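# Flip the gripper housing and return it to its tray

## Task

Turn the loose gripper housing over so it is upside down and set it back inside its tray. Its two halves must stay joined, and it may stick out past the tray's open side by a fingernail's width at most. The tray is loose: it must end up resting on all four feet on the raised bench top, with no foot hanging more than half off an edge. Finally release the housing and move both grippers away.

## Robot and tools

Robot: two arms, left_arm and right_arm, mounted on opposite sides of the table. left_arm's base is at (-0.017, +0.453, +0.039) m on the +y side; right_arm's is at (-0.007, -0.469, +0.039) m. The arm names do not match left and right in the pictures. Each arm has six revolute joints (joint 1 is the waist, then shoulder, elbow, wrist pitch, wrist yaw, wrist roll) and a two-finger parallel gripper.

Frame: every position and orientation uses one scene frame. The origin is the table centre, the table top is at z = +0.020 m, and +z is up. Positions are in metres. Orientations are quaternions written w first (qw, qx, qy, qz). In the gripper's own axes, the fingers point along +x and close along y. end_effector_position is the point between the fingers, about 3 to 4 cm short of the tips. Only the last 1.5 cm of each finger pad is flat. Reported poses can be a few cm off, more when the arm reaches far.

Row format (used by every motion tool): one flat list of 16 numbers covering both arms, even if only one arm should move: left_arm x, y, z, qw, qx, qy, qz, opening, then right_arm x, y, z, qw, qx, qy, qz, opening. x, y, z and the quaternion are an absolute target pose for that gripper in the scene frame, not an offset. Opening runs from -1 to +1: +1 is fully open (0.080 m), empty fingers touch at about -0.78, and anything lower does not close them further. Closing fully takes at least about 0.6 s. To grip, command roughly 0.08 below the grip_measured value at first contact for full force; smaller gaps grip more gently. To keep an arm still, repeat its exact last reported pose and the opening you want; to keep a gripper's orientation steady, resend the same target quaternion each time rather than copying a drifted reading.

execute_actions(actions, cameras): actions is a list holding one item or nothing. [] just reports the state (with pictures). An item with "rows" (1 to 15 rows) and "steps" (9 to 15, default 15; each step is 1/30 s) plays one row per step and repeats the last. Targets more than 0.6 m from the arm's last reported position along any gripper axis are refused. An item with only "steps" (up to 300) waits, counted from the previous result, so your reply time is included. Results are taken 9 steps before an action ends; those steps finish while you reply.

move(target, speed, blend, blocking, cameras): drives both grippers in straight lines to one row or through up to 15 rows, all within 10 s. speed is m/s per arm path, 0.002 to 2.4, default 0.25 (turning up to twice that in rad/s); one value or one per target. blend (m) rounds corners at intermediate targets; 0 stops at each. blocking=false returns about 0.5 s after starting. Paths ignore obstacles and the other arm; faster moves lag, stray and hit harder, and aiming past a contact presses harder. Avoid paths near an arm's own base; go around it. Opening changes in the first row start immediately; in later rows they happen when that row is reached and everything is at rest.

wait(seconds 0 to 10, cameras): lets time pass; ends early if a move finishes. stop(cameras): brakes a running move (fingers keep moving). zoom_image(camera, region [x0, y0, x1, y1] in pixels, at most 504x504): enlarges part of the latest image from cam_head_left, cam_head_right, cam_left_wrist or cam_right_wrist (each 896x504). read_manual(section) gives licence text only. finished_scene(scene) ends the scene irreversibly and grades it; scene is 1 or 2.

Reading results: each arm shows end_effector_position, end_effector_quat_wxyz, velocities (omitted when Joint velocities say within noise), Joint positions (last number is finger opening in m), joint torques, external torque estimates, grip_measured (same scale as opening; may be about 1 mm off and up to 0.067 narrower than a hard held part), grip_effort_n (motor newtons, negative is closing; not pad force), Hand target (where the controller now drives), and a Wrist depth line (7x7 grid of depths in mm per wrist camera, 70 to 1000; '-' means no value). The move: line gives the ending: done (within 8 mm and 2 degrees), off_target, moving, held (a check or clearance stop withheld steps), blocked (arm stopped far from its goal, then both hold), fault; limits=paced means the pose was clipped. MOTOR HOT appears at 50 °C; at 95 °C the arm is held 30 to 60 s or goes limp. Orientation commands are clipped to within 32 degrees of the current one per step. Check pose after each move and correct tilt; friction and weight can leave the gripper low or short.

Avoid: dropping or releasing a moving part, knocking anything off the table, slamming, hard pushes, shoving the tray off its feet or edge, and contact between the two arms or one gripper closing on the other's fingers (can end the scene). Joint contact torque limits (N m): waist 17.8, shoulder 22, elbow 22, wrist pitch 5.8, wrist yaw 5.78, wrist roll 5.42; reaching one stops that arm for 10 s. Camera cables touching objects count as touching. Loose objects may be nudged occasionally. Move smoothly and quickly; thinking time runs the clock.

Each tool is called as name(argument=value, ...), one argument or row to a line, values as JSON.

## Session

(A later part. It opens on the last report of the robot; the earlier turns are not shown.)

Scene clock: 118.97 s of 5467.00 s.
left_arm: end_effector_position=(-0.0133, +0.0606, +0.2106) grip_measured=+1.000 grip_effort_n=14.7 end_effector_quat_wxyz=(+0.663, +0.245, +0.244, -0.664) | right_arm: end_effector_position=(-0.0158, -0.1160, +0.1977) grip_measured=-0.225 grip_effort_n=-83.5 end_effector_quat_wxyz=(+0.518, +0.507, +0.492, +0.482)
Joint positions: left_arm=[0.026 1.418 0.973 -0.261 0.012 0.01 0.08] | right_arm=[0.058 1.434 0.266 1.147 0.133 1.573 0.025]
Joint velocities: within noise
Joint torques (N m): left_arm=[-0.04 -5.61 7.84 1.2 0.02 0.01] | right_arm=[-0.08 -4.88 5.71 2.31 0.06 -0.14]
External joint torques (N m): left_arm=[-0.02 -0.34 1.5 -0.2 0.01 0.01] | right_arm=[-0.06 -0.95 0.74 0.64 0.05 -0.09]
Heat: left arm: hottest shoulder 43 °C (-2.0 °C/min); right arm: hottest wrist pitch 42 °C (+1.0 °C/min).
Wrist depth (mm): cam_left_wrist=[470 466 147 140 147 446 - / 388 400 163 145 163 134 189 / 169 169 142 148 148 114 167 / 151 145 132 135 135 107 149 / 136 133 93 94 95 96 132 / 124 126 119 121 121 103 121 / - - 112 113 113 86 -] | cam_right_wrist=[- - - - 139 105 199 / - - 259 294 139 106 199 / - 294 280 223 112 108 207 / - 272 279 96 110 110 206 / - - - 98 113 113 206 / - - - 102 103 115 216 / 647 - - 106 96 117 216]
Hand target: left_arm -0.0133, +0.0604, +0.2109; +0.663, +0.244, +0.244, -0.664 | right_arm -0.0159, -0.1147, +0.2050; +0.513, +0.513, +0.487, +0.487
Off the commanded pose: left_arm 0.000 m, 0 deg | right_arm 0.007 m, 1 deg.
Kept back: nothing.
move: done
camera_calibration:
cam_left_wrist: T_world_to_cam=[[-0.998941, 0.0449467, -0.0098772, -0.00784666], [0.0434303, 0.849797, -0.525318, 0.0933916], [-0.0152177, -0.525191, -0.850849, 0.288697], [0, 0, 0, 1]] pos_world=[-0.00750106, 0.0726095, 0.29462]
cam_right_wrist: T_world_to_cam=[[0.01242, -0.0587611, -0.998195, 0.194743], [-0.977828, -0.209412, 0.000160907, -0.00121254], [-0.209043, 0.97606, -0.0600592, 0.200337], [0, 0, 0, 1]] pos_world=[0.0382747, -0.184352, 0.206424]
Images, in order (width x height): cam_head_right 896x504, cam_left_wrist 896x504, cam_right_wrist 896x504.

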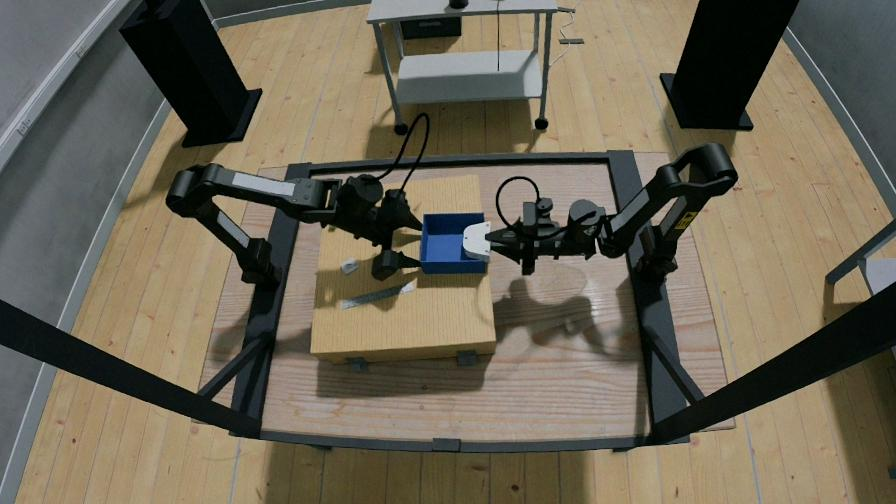

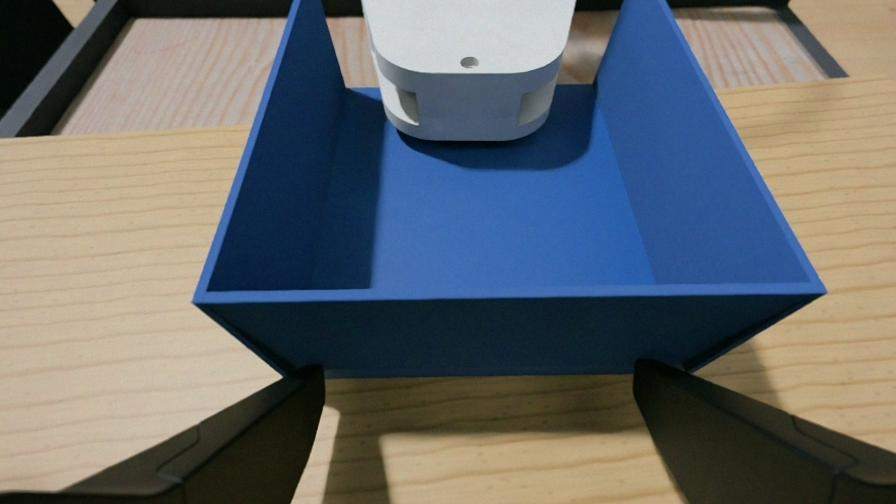

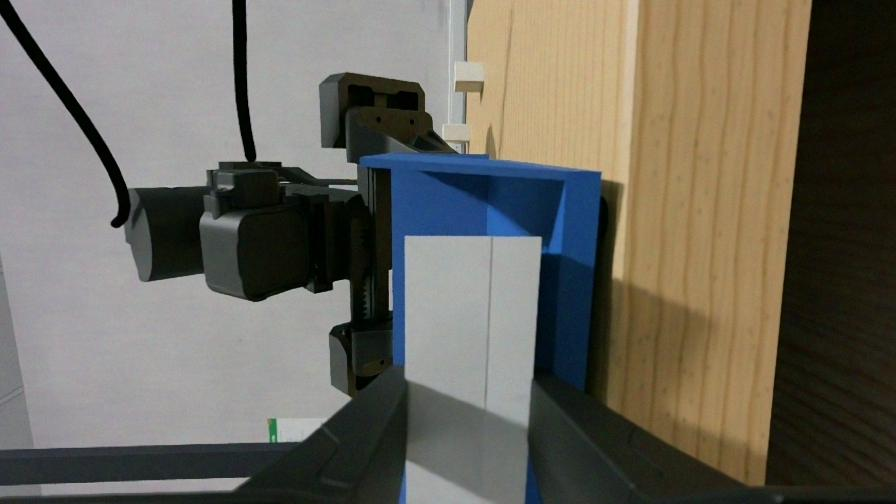

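move(
  target=[
    [-0.0133,0.0604,0.2109,0.663,0.244,0.244,-0.664,1,-0.0159,-0.116,0.27,0.513,0.513,0.487,0.487,-0.32],
    [-0.0133,0.0604,0.2109,0.663,0.244,0.244,-0.664,1,-0.0159,-0.17,0.29,0.513,0.513,0.487,0.487,-0.32],
    [-0.0133,0.0604,0.2109,0.663,0.244,0.244,-0.664,1,-0.0159,-0.17,0.29,0.7254,0,0,0.6884,-0.32],
    [-0.0133,0.0604,0.2109,0.663,0.244,0.244,-0.664,1,-0.0159,-0.17,0.29,0.513,-0.513,-0.487,0.487,-0.32],
  ],
  speed=[0.1,0.15,0.5,0.5],
)

zoom_image(
  camera="cam_right_wrist",
  region=[300, 100, 700, 504],
)

Scene clock: 124.43 s of 5467.00 s.
left_arm: end_effector_position=(-0.0133, +0.0606, +0.2106) grip_measured=+1.000 grip_effort_n=14.7 end_effector_quat_wxyz=(+0.663, +0.245, +0.244, -0.664) | right_arm: end_effector_position=(-0.0156, -0.1685, +0.2898) grip_measured=-0.225 grip_effort_n=-83.5 end_effector_quat_wxyz=(+0.513, -0.513, -0.484, +0.489)
Joint positions: left_arm=[0.026 1.418 0.973 -0.261 0.012 0.01 0.08] | right_arm=[0.086 0.787 0.393 0.389 0.163 -1.565 0.025]
Joint velocities: within noise
Joint torques (N m): left_arm=[-0.18 -5.77 7.93 1.16 0.06 0.02] | right_arm=[0.11 -2.43 5.99 2.5 0.05 -0.14]
External joint torques (N m): left_arm=[-0.2 -0.47 1.54 -0.25 0.06 0.02] | right_arm=[0.12 -0.86 -0.96 0.83 0.05 -0.19]
Heat: left arm: hottest shoulder 42 °C (-2.0 °C/min); right arm: hottest wrist pitch 42 °C (+1.0 °C/min).
Wrist depth (mm): cam_left_wrist=[465 462 451 464 443 443 - / 389 401 163 172 168 134 189 / 169 169 141 148 147 114 168 / 151 144 132 135 134 107 149 / 136 133 93 94 95 96 133 / 124 126 119 121 121 103 121 / - - 112 113 113 85 -] | cam_right_wrist=[171 235 422 - - - - / 163 235 292 - - - - / 153 209 273 327 467 - - / 160 210 283 95 - - - / 164 210 266 98 - - - / 173 190 200 102 104 - - / 185 206 - 106 95 - -]
Hand target: left_arm -0.0133, +0.0604, +0.2109; +0.663, +0.244, +0.244, -0.664 | right_arm -0.0159, -0.1700, +0.2900; +0.513, -0.513, -0.487, +0.487
Off the commanded pose: left_arm 0.000 m, 0 deg | right_arm 0.002 m, 0 deg.
Kept back: nothing.
move: done
camera_calibration:
cam_left_wrist: T_world_to_cam=[[-0.998941, 0.0449467, -0.0098772, -0.00784666], [0.0434303, 0.849797, -0.525318, 0.0933916], [-0.0152177, -0.525191, -0.850849, 0.288697], [0, 0, 0, 1]] pos_world=[-0.00750106, 0.0726095, 0.29462]
cam_right_wrist: T_world_to_cam=[[-0.0112517, -0.0314305, 0.999443, -0.291125], [0.950524, -0.31065, 0.000931653, 0.000674741], [0.310447, 0.950005, 0.0333708, 0.233843], [0, 0, 0, 1]] pos_world=[-0.076513, -0.231093, 0.283158]

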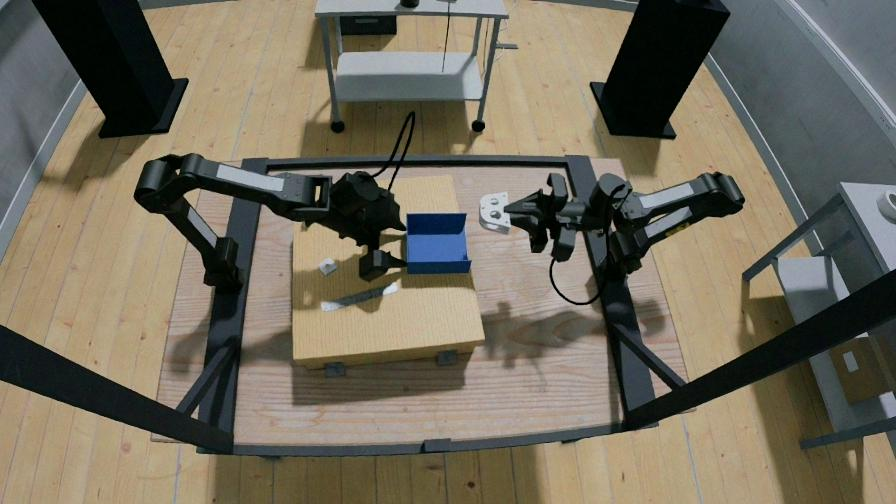

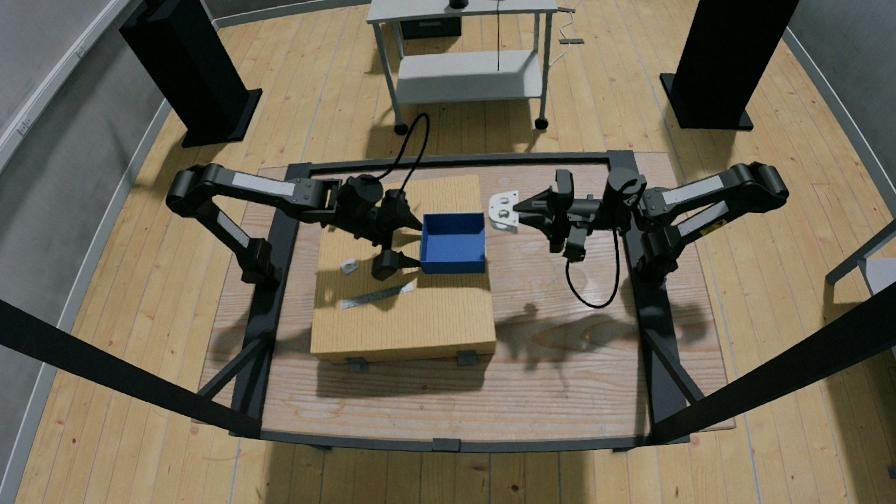

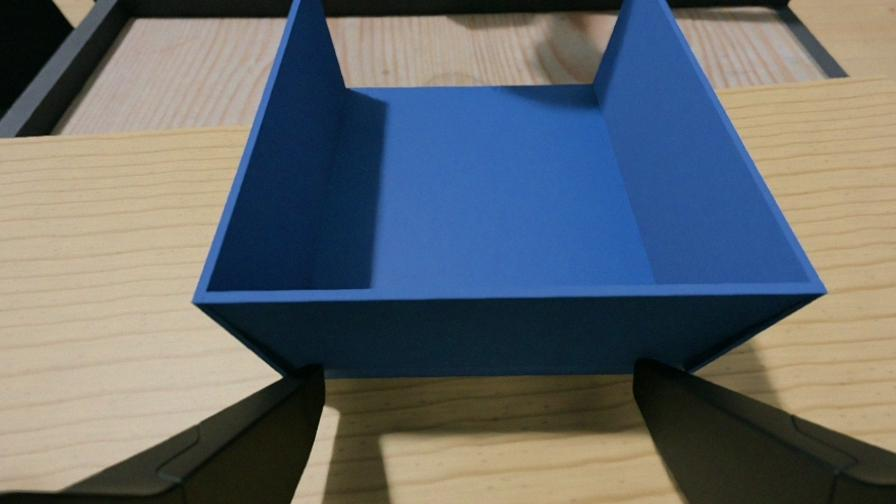

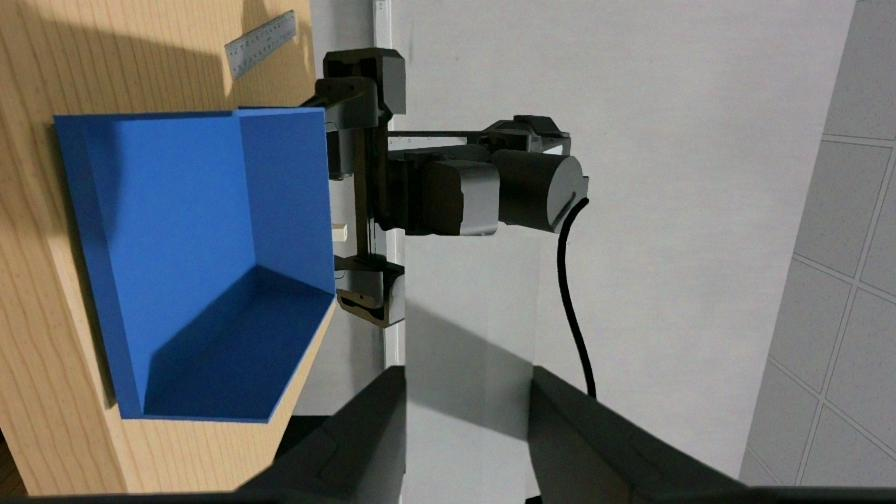

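Scaled by 1.248 from the camera's 896x504 image, which has a finer 1280x720 frame.

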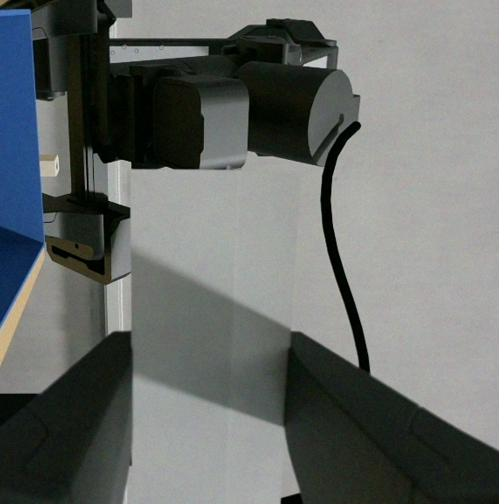

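move(
  target=[
    [-0.0133,0.0604,0.2109,0.663,0.244,0.244,-0.664,1,-0.0159,-0.118,0.245,0.513,-0.513,-0.487,0.487,-0.32],
    [-0.0133,0.0604,0.2109,0.663,0.244,0.244,-0.664,1,-0.0159,-0.118,0.203,0.513,-0.513,-0.487,0.487,-0.32],
  ],
  speed=[0.12,0.06],
)

zoom_image(
  camera="cam_left_wrist",
  region=[320, 0, 620, 240],
)

zoom_image(
  camera="cam_right_wrist",
  region=[300, 100, 700, 504],
)

Scene clock: 126.93 s of 5467.00 s.
left_arm: end_effector_position=(-0.0133, +0.0606, +0.2106) grip_measured=+1.000 grip_effort_n=14.7 end_effector_quat_wxyz=(+0.663, +0.245, +0.244, -0.664) | right_arm: end_effector_position=(-0.0164, -0.1174, +0.2060) grip_measured=-0.225 grip_effort_n=-83.5 end_effector_quat_wxyz=(+0.516, -0.510, -0.487, +0.487)
Joint positions: left_arm=[0.026 1.418 0.973 -0.261 0.012 0.01 0.08] | right_arm=[0.062 1.412 0.266 1.153 0.137 -1.566 0.025]
Joint velocities: within noise
Joint torques (N m): left_arm=[-0.04 -5.69 7.9 1.19 0.04 0.04] | right_arm=[-0.32 -3.19 4.25 2.58 -0.06 -0.13]
External joint torques (N m): left_arm=[-0.07 -0.38 1.49 -0.23 0.04 0.03] | right_arm=[-0.3 0.66 -0.81 0.89 -0.06 -0.18]
Heat: left arm: hottest shoulder 41 °C (-3.0 °C/min); right arm: hottest wrist pitch 42 °C (+1.0 °C/min).
Wrist depth (mm): cam_left_wrist=[466 461 147 129 149 445 - / 390 402 148 163 167 134 190 / 169 169 142 148 147 114 167 / 151 145 132 135 134 107 150 / 136 134 92 94 95 97 133 / 124 126 119 121 121 103 121 / - - 111 113 113 86 -] | cam_right_wrist=[- 84 144 - - - - / 87 88 125 248 - - - / 92 92 108 222 278 315 - / - 98 108 96 266 - - / 105 105 111 98 - - - / 217 112 114 102 103 - - / 229 118 - 106 96 - -]
Hand target: left_arm -0.0133, +0.0604, +0.2109; +0.663, +0.244, +0.244, -0.664 | right_arm -0.0158, -0.1180, +0.2030; +0.513, -0.513, -0.487, +0.487
Off the commanded pose: left_arm 0.000 m, 0 deg | right_arm 0.003 m, 0 deg.
Kept back: nothing.
move: done
camera_calibration:
cam_left_wrist: T_world_to_cam=[[-0.998941, 0.0449467, -0.0098772, -0.00784666], [0.0434303, 0.849797, -0.525318, 0.0933916], [-0.0152177, -0.525191, -0.850849, 0.288697], [0, 0, 0, 1]] pos_world=[-0.00750106, 0.0726095, 0.29462]
cam_right_wrist: T_world_to_cam=[[-0.0108323, -0.0427876, 0.999025, -0.207005], [0.95089, -0.309515, -0.00294593, 0.0184186], [0.309339, 0.949932, 0.0440391, 0.186064], [0, 0, 0, 1]] pos_world=[-0.0773132, -0.179904, 0.198664]

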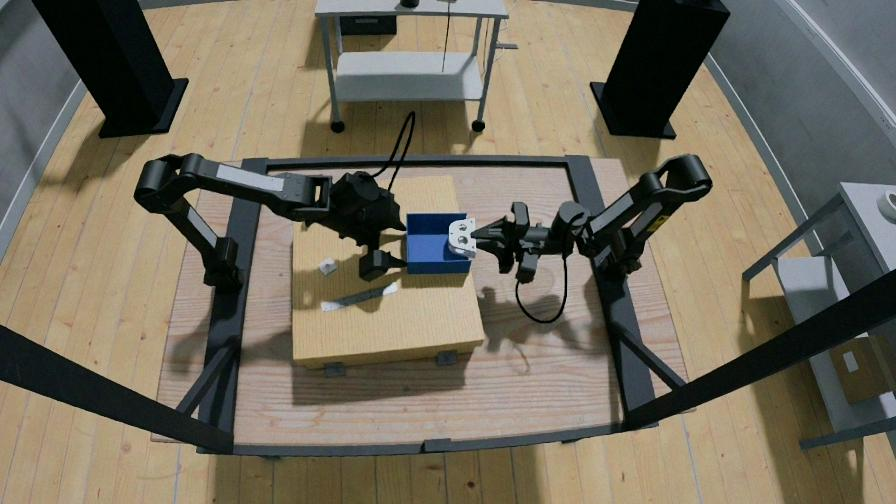

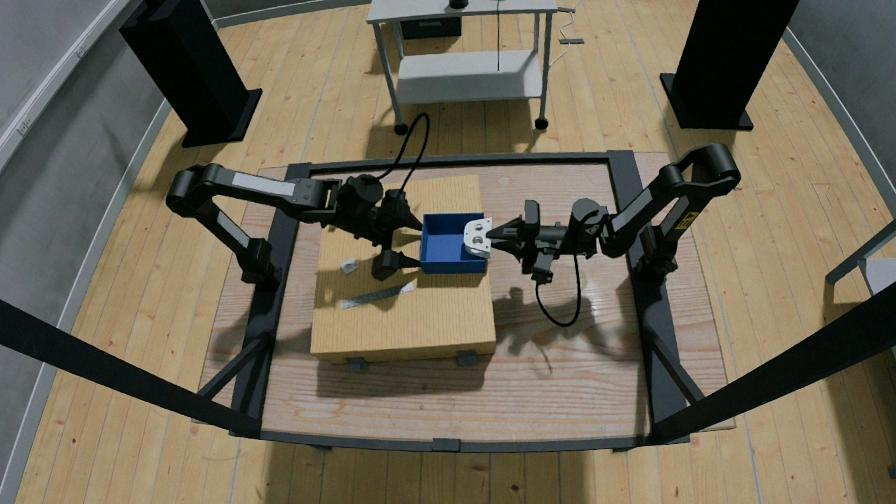

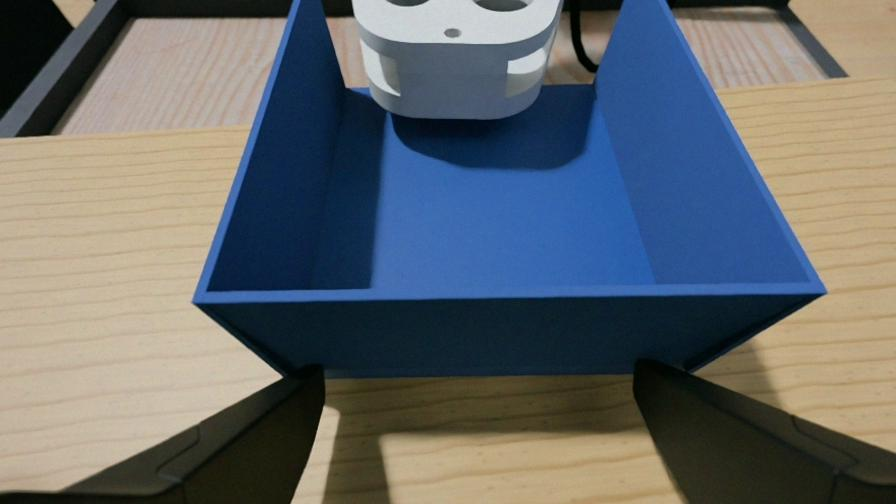

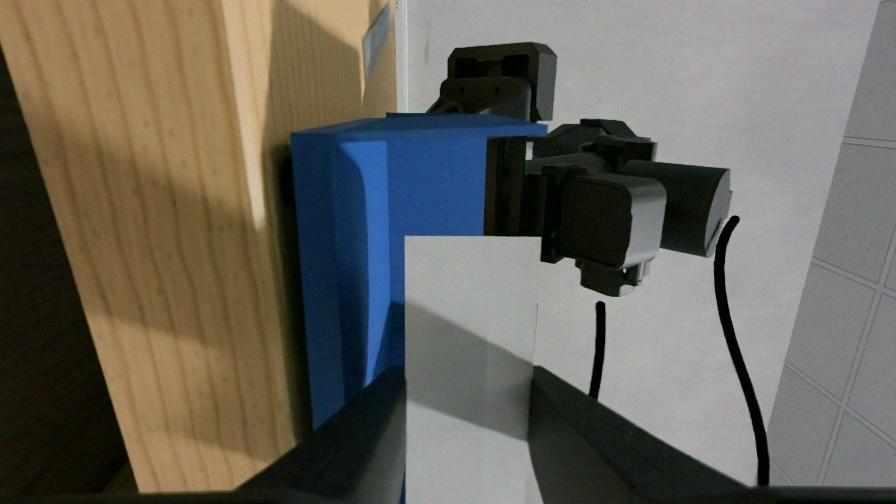

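Scaled by 1.680 from the camera's 896x504 image, which has a finer 1280x720 frame.

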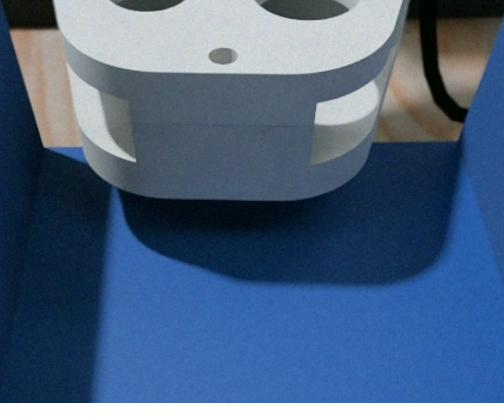

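Scaled by 1.248 from the camera's 896x504 image, which has a finer 1280x720 frame.

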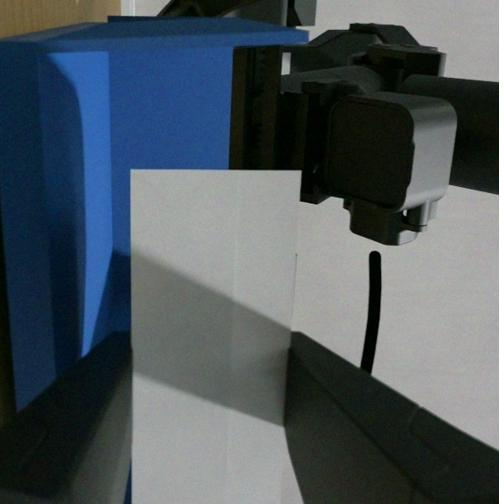

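move(
  target=[
    [-0.0133,0.0604,0.2109,0.663,0.244,0.244,-0.664,1,-0.0100,-0.118,0.205,0.4868,-0.4868,-0.5129,0.5129,-0.32],
    [-0.0133,0.0604,0.2109,0.663,0.244,0.244,-0.664,1,-0.0100,-0.118,0.191,0.4868,-0.4868,-0.5129,0.5129,-0.32],
  ],
  speed=[0.06,0.03],
  cameras=["cam_right_wrist","cam_left_wrist"],
)

zoom_image(
  camera="cam_left_wrist",
  region=[320, 0, 620, 240],
)

zoom_image(
  camera="cam_right_wrist",
  region=[200, 100, 600, 504],
)

Scene clock: 129.90 s of 5467.00 s.
left_arm: end_effector_position=(-0.0133, +0.0606, +0.2106) grip_measured=+1.000 grip_effort_n=14.7 end_effector_quat_wxyz=(+0.663, +0.245, +0.244, -0.664) | right_arm: end_effector_position=(-0.0106, -0.1173, +0.1938) grip_measured=-0.225 grip_effort_n=-83.5 end_effector_quat_wxyz=(+0.489, -0.484, -0.513, +0.513)
Joint positions: left_arm=[0.026 1.418 0.973 -0.261 0.012 0.01 0.08] | right_arm=[-0.045 1.489 0.242 1.253 -0.074 -1.566 0.025]
Joint velocities: within noise
Joint torques (N m): left_arm=[-0.14 -5.57 8.16 1.19 0.07 -0.04] | right_arm=[-0.32 -3.21 3.92 2.57 -0.06 -0.13]
External joint torques (N m): left_arm=[-0.14 -0.31 1.77 -0.23 0.07 -0.04] | right_arm=[-0.31 0.76 -0.66 0.9 -0.07 -0.18]
Heat: left arm: hottest shoulder 41 °C (-4.0 °C/min); right arm: hottest wrist pitch 42 °C (+0.0 °C/min).
Wrist depth (mm): cam_left_wrist=[467 465 148 150 155 445 - / 389 397 146 143 163 134 189 / 169 169 141 148 147 114 167 / 151 144 132 135 134 106 150 / 136 133 92 94 95 96 133 / 124 126 119 121 121 103 121 / - - 112 113 113 85 -] | cam_right_wrist=[- 90 96 - - - - / 202 94 96 276 - - - / 212 97 100 223 345 - - / 212 102 104 96 272 296 - / 212 107 108 98 - - - / 224 112 112 102 102 - - / 225 116 - 106 96 - -]
Hand target: left_arm -0.0133, +0.0604, +0.2109; +0.663, +0.244, +0.244, -0.664 | right_arm -0.0101, -0.1180, +0.1910; +0.487, -0.487, -0.513, +0.513
Off the commanded pose: left_arm 0.000 m, 0 deg | right_arm 0.003 m, 0 deg.
Kept back: nothing.
move: done
camera_calibration:
cam_left_wrist: T_world_to_cam=[[-0.998941, 0.0449467, -0.0098772, -0.00784666], [0.0434303, 0.849797, -0.525318, 0.0933916], [-0.0152177, -0.525191, -0.850849, 0.288697], [0, 0, 0, 1]] pos_world=[-0.00750106, 0.0726095, 0.29462]
cam_right_wrist: T_world_to_cam=[[-0.00766128, -0.0438162, 0.99901, -0.194818], [0.978001, -0.208596, -0.00164877, 0.0246924], [0.208462, 0.97702, 0.0444504, 0.186741], [0, 0, 0, 1]] pos_world=[-0.0645701, -0.185835, 0.186365]
Images, in order (width x height): cam_left_wrist 896x504, cam_right_wrist 896x504.

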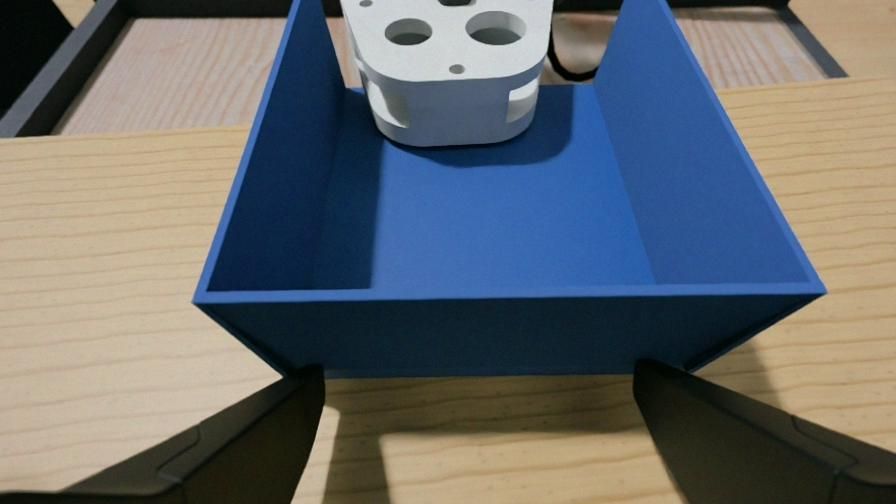

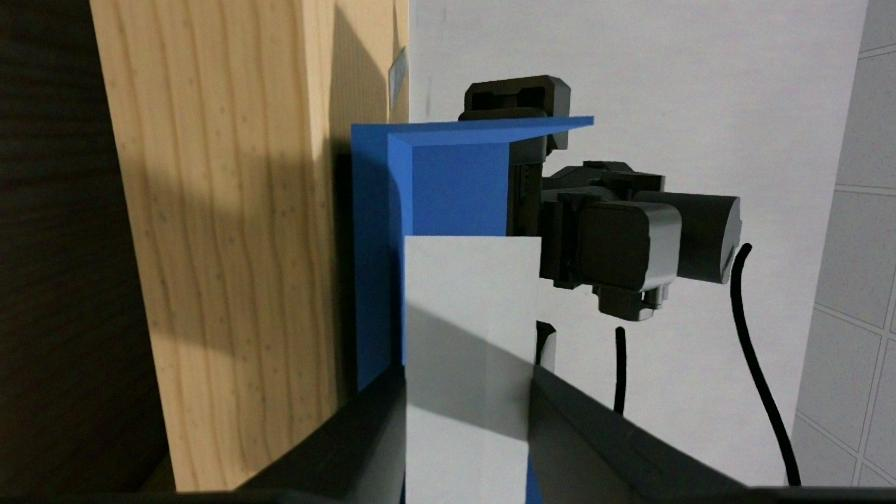

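Scaled by 1.680 from the camera's 896x504 image, which has a finer 1280x720 frame.

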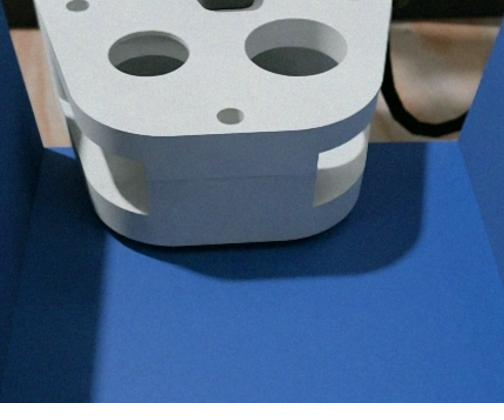

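Scaled by 1.248 from the camera's 896x504 image, which has a finer 1280x720 frame.

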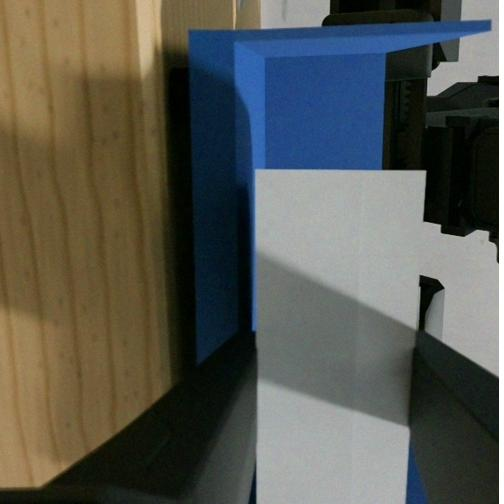

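zoom_image(
  camera="cam_right_wrist",
  region=[300, 80, 620, 504],
)

execute_actions(
  actions=[],
  cameras=["cam_head_right","cam_head_left"],
)

zoom_image(
  camera="cam_head_right",
  region=[410, 200, 520, 290],
)

zoom_image(
  camera="cam_head_left",
  region=[395, 200, 505, 290],
)

Scaled by 1.189 from the camera's 896x504 image, which has a finer 1280x720 frame.

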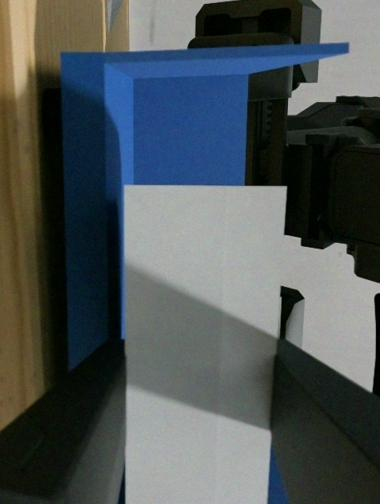

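Scene clock: 130.93 s of 5467.00 s.
left_arm: end_effector_position=(-0.0133, +0.0606, +0.2106) grip_measured=+1.000 grip_effort_n=14.7 end_effector_quat_wxyz=(+0.663, +0.245, +0.244, -0.664) | right_arm: end_effector_position=(-0.0106, -0.1172, +0.1939) grip_measured=-0.225 grip_effort_n=-83.5 end_effector_quat_wxyz=(+0.490, -0.484, -0.513, +0.512)
Joint positions: left_arm=[0.026 1.418 0.973 -0.261 0.012 0.01 0.08] | right_arm=[-0.045 1.49 0.242 1.255 -0.074 -1.566 0.025]
Joint velocities: within noise
Joint torques (N m): left_arm=[0 -5.56 7.78 1.18 0.05 -0.05] | right_arm=[-0.34 -3.29 3.88 2.58 -0.06 -0.12]
External joint torques (N m): left_arm=[0.05 -0.23 1.38 -0.23 0.04 -0.05] | right_arm=[-0.35 0.75 -0.76 0.88 -0.06 -0.18]
Heat: left arm: hottest shoulder 41 °C (-4.0 °C/min); right arm: hottest wrist pitch 42 °C (+0.0 °C/min).
Wrist depth (mm): cam_left_wrist=[470 463 148 149 153 442 - / 388 399 146 143 163 134 189 / 169 168 141 148 147 114 168 / 151 144 132 135 135 107 149 / 136 133 92 94 95 96 132 / 124 126 119 121 121 103 121 / - - 112 113 113 86 -] | cam_right_wrist=[- 90 99 - - - - / 95 93 99 282 - - - / 203 97 100 224 349 - - / 213 102 104 96 277 298 - / 213 106 108 98 - - - / 225 111 112 102 102 - - / 225 116 - 106 96 - -]
Hand target: left_arm -0.0133, +0.0604, +0.2109; +0.663, +0.244, +0.244, -0.664 | right_arm -0.0101, -0.1180, +0.1910; +0.487, -0.487, -0.513, +0.513
Off the commanded pose: left_arm 0.000 m, 0 deg | right_arm 0.003 m, 0 deg.
Steps of this call (1-31: nothing new was sent). Readings (end_effector_position of left_arm | right_arm):
1: (-0.0133, +0.0606, +0.2106) | (-0.0106, -0.1173, +0.1939)
2: (-0.0133, +0.0606, +0.2106) | (-0.0106, -0.1173, +0.1939)
4: (-0.0133, +0.0606, +0.2106) | (-0.0106, -0.1173, +0.1939)
8: (-0.0133, +0.0606, +0.2106) | (-0.0106, -0.1172, +0.1939)
31: the state above
Images, in order (width x height): cam_head_left 896x504, cam_head_right 896x504.

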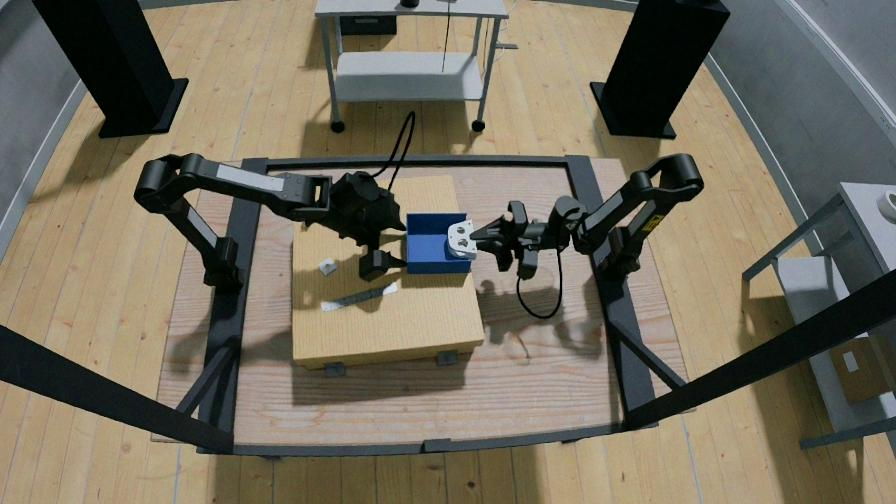

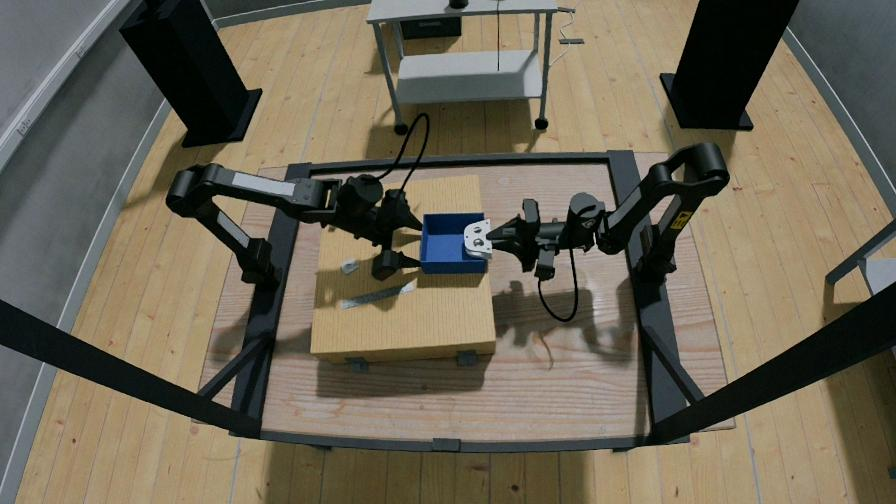

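Scaled by 4.582 from the camera's 896x504 image, which has a finer 1280x720 frame.

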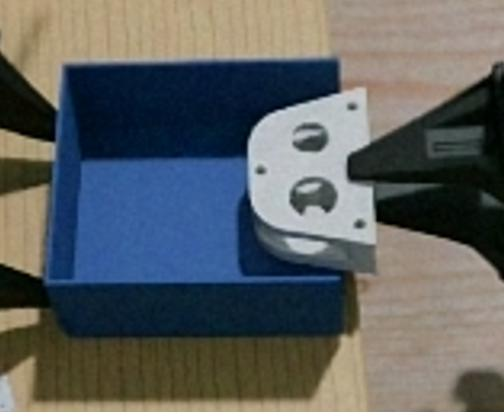

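Scaled by 4.582 from the camera's 896x504 image, which has a finer 1280x720 frame.

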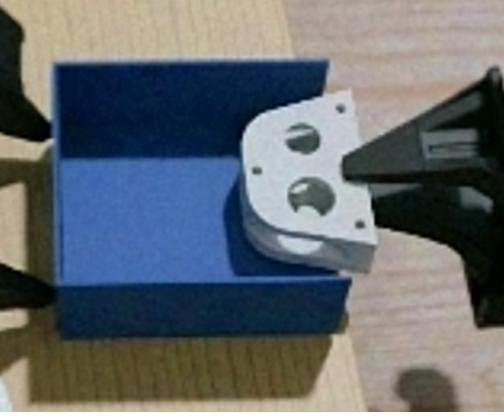

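move(
  target=[
    [-0.0133,0.0604,0.2109,0.663,0.244,0.244,-0.664,1,-0.0130,-0.118,0.191,0.5,-0.5,-0.5,0.5,-0.32],
    [-0.0133,0.0604,0.2109,0.663,0.244,0.244,-0.664,1,-0.0130,-0.118,0.187,0.5,-0.5,-0.5,0.5,-0.32],
  ],
  speed=[0.03,0.02],
  cameras=["cam_right_wrist","cam_left_wrist","cam_head_right"],
)

zoom_image(
  camera="cam_left_wrist",
  region=[320, 0, 620, 240],
)

zoom_image(
  camera="cam_right_wrist",
  region=[200, 80, 624, 504],
)

zoom_image(
  camera="cam_head_right",
  region=[410, 200, 520, 290],
)

Scene clock: 132.90 s of 5467.00 s.
left_arm: end_effector_position=(-0.0133, +0.0606, +0.2106) grip_measured=+1.000 grip_effort_n=14.7 end_effector_quat_wxyz=(+0.663, +0.245, +0.244, -0.664) | right_arm: end_effector_position=(-0.0124, -0.1172, +0.1900) grip_measured=-0.225 grip_effort_n=-83.5 end_effector_quat_wxyz=(+0.503, -0.497, -0.500, +0.499)
Joint positions: left_arm=[0.026 1.418 0.973 -0.261 0.012 0.01 0.08] | right_arm=[0.004 1.517 0.236 1.288 0.027 -1.566 0.025]
Joint velocities: within noise
Joint torques (N m): left_arm=[-0.1 -5.68 7.94 1.18 -0.01 -0.02] | right_arm=[0.17 -3.31 3.75 2.59 0.11 -0.12]
External joint torques (N m): left_arm=[-0.08 -0.38 1.57 -0.23 -0.02 -0.03] | right_arm=[0.16 0.72 -0.71 0.91 0.11 -0.18]
Heat: left arm: hottest shoulder 41 °C (-3.0 °C/min); right arm: hottest wrist pitch 43 °C (+1.0 °C/min).
Wrist depth (mm): cam_left_wrist=[465 462 150 157 160 443 - / 391 403 146 143 167 133 189 / 169 169 142 151 148 114 167 / 151 144 132 135 134 107 149 / 136 133 92 94 95 97 133 / 124 126 119 121 121 103 121 / - - 112 113 113 85 -] | cam_right_wrist=[86 86 96 - - - - / 197 90 93 265 269 - - / 207 94 97 221 286 363 - / 207 100 102 96 281 295 - / 218 105 107 98 299 - - / 219 111 111 102 102 - - / 219 117 - 106 96 - -]
Hand target: left_arm -0.0133, +0.0604, +0.2109; +0.663, +0.244, +0.244, -0.664 | right_arm -0.0130, -0.1180, +0.1871; +0.500, -0.500, -0.500, +0.500
Off the commanded pose: left_arm 0.000 m, 0 deg | right_arm 0.003 m, 0 deg.
Kept back: nothing.
move: done
camera_calibration:
cam_left_wrist: T_world_to_cam=[[-0.998941, 0.0449467, -0.0098772, -0.00784666], [0.0434303, 0.849797, -0.525318, 0.0933916], [-0.0152177, -0.525191, -0.850849, 0.288697], [0, 0, 0, 1]] pos_world=[-0.00750106, 0.0726095, 0.29462]
cam_right_wrist: T_world_to_cam=[[-0.00967013, -0.0441523, 0.998978, -0.191021], [0.965568, -0.260141, -0.00215086, 0.0205015], [0.25997, 0.964561, 0.0451477, 0.186167], [0, 0, 0, 1]] pos_world=[-0.0700408, -0.18267, 0.182465]
Images, in order (width x height): cam_head_right 896x504, cam_left_wrist 896x504, cam_right_wrist 896x504.

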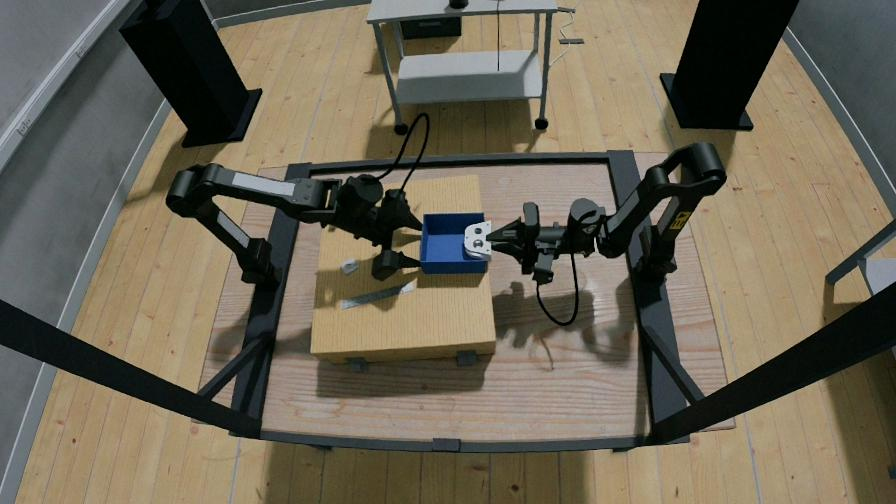

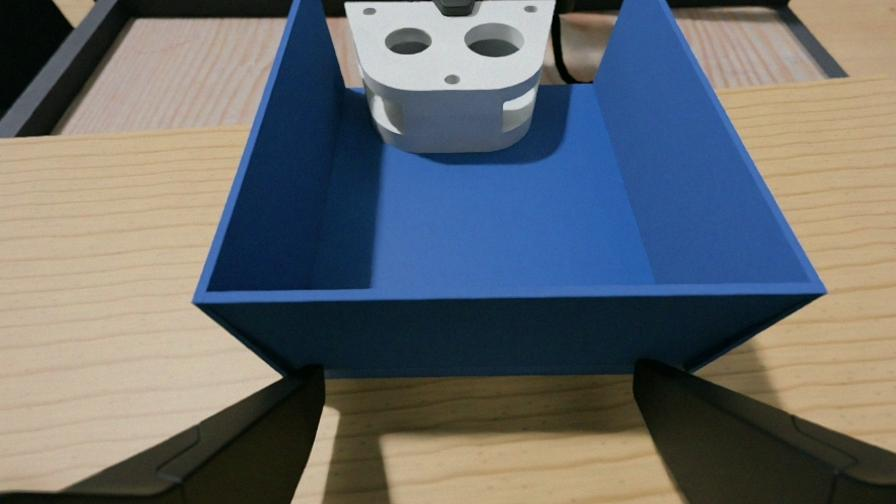

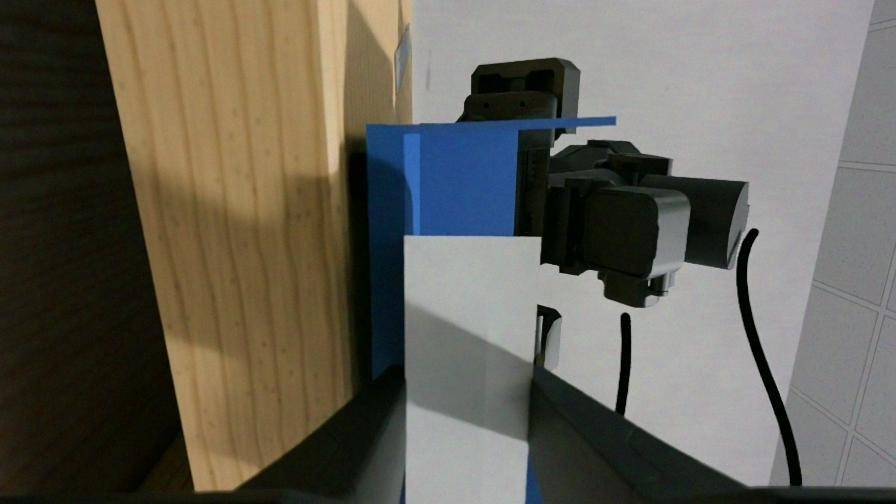

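Scaled by 1.680 from the camera's 896x504 image, which has a finer 1280x720 frame.

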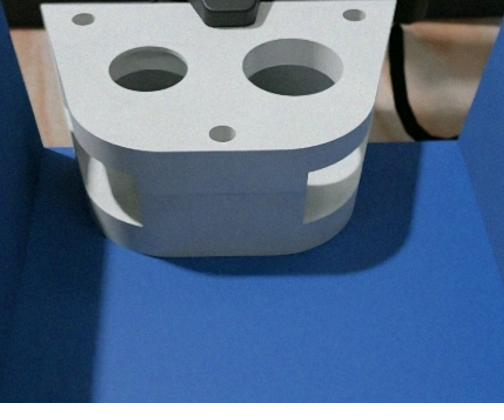

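Scaled by 1.189 from the camera's 896x504 image, which has a finer 1280x720 frame.

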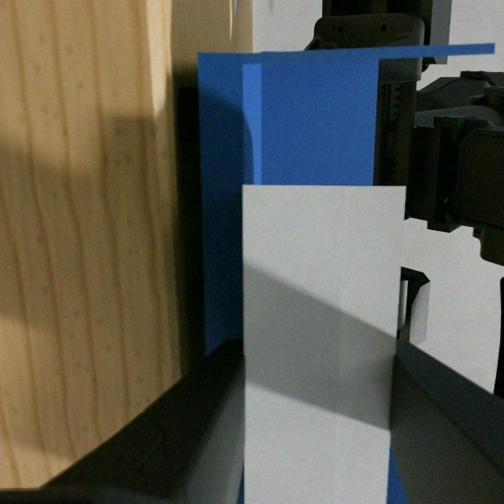

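Scaled by 4.582 from the camera's 896x504 image, which has a finer 1280x720 frame.

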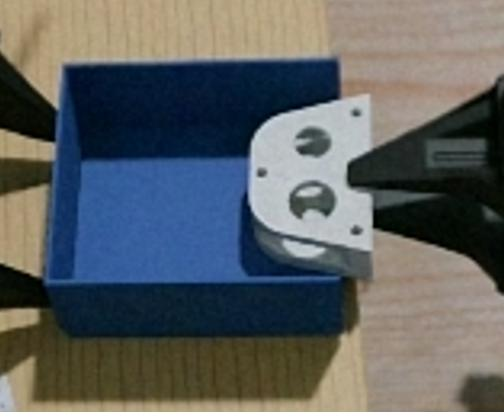

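move(
  target=[
    [-0.0133,0.0604,0.2109,0.663,0.244,0.244,-0.664,1,-0.0130,-0.118,0.1835,0.5,-0.5,-0.5,0.5,-0.32],
  ],
  speed=[0.02],
  cameras=["cam_right_wrist","cam_left_wrist"],
)

zoom_image(
  camera="cam_left_wrist",
  region=[320, 0, 620, 240],
)

zoom_image(
  camera="cam_right_wrist",
  region=[200, 80, 624, 504],
)

Scene clock: 134.13 s of 5467.00 s.
left_arm: end_effector_position=(-0.0133, +0.0606, +0.2106) grip_measured=+1.000 grip_effort_n=14.7 end_effector_quat_wxyz=(+0.663, +0.245, +0.244, -0.664) | right_arm: end_effector_position=(-0.0124, -0.1168, +0.1887) grip_measured=-0.225 grip_effort_n=-83.5 end_effector_quat_wxyz=(+0.505, -0.495, -0.502, +0.497)
Joint positions: left_arm=[0.026 1.418 0.973 -0.261 0.012 0.01 0.08] | right_arm=[0.004 1.54 0.233 1.323 0.028 -1.567 0.025]
Joint velocities: within noise
Joint torques (N m): left_arm=[0.09 -5.67 7.86 1.19 -0.01 0.04] | right_arm=[0.18 -3.08 3.43 2.31 0.1 -0.1]
External joint torques (N m): left_arm=[0.1 -0.39 1.48 -0.22 -0.02 0.03] | right_arm=[0.15 0.99 -0.93 0.64 0.11 -0.15]
Heat: left arm: hottest shoulder 41 °C (-4.1 °C/min); right arm: hottest wrist pitch 43 °C (+1.0 °C/min).
Wrist depth (mm): cam_left_wrist=[466 466 150 157 160 450 - / 390 402 146 141 167 134 189 / 169 169 142 151 147 114 167 / 151 145 132 135 134 107 150 / 136 133 92 94 95 96 132 / 124 126 119 121 121 103 121 / - - 112 113 113 86 -] | cam_right_wrist=[85 86 94 - - - - / 199 90 92 263 271 - - / 209 93 96 220 287 365 - / 208 99 100 96 280 295 - / 219 104 106 98 - - - / 219 110 110 103 102 - - / 220 116 - 106 95 - -]
Hand target: left_arm -0.0133, +0.0604, +0.2109; +0.663, +0.244, +0.244, -0.664 | right_arm -0.0129, -0.1180, +0.1836; +0.500, -0.500, -0.500, +0.500
Off the commanded pose: left_arm 0.000 m, 0 deg | right_arm 0.005 m, 1 deg.
Kept back: nothing.
move: done
camera_calibration:
cam_left_wrist: T_world_to_cam=[[-0.998941, 0.0449467, -0.0098772, -0.00784666], [0.0434303, 0.849797, -0.525318, 0.0933916], [-0.0152177, -0.525191, -0.850849, 0.288697], [0, 0, 0, 1]] pos_world=[-0.00750106, 0.0726095, 0.29462]
cam_right_wrist: T_world_to_cam=[[-0.0102406, -0.0521654, 0.998586, -0.190639], [0.96546, -0.260524, -0.00370864, 0.0207074], [0.260349, 0.964057, 0.0530315, 0.184355], [0, 0, 0, 1]] pos_world=[-0.0699411, -0.182279, 0.18067]
Images, in order (width x height): cam_left_wrist 896x504, cam_right_wrist 896x504.

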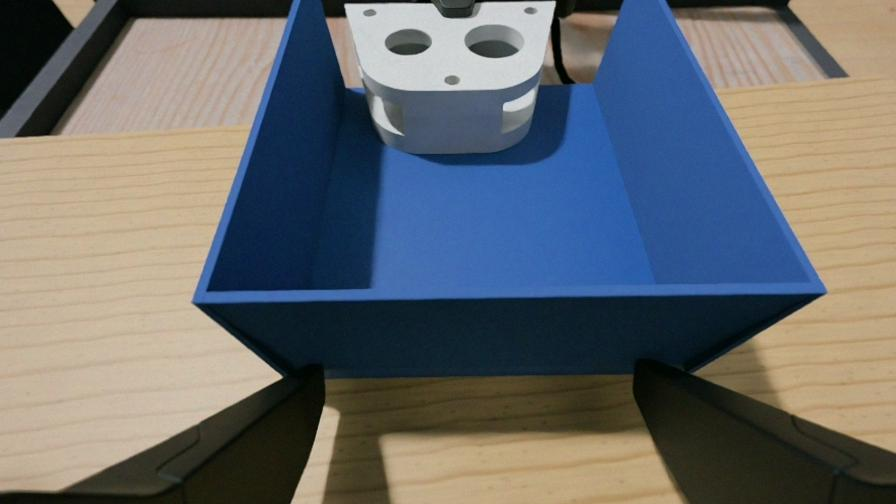

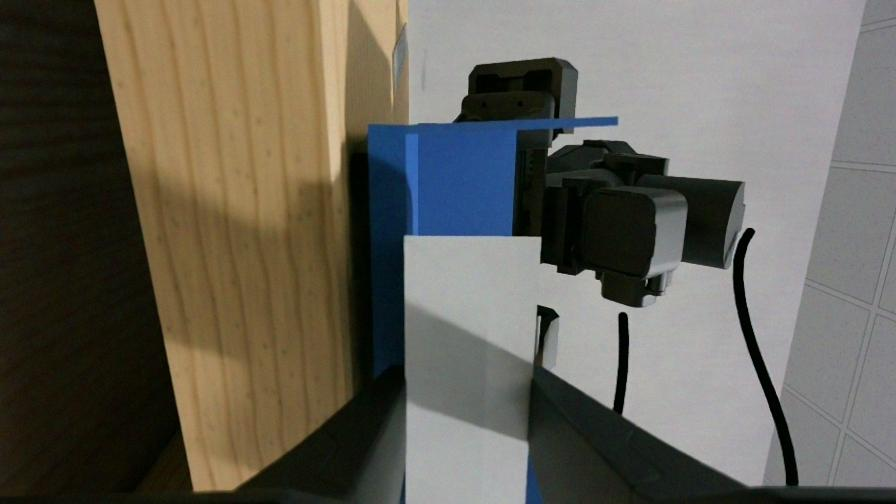

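Scaled by 1.680 from the camera's 896x504 image, which has a finer 1280x720 frame.

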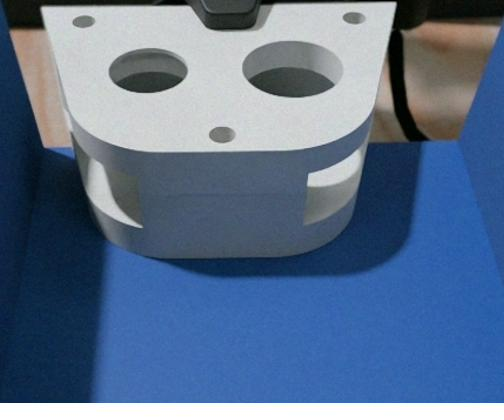

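Scaled by 1.189 from the camera's 896x504 image, which has a finer 1280x720 frame.

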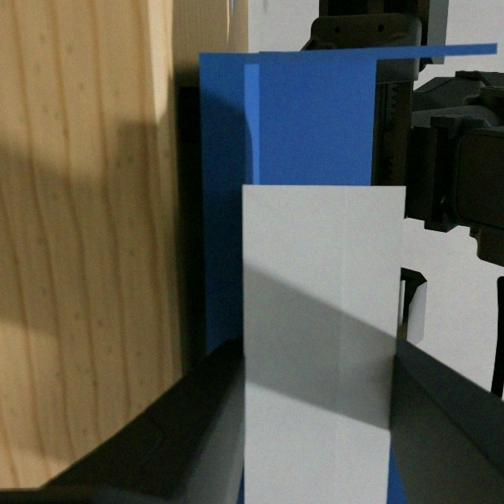

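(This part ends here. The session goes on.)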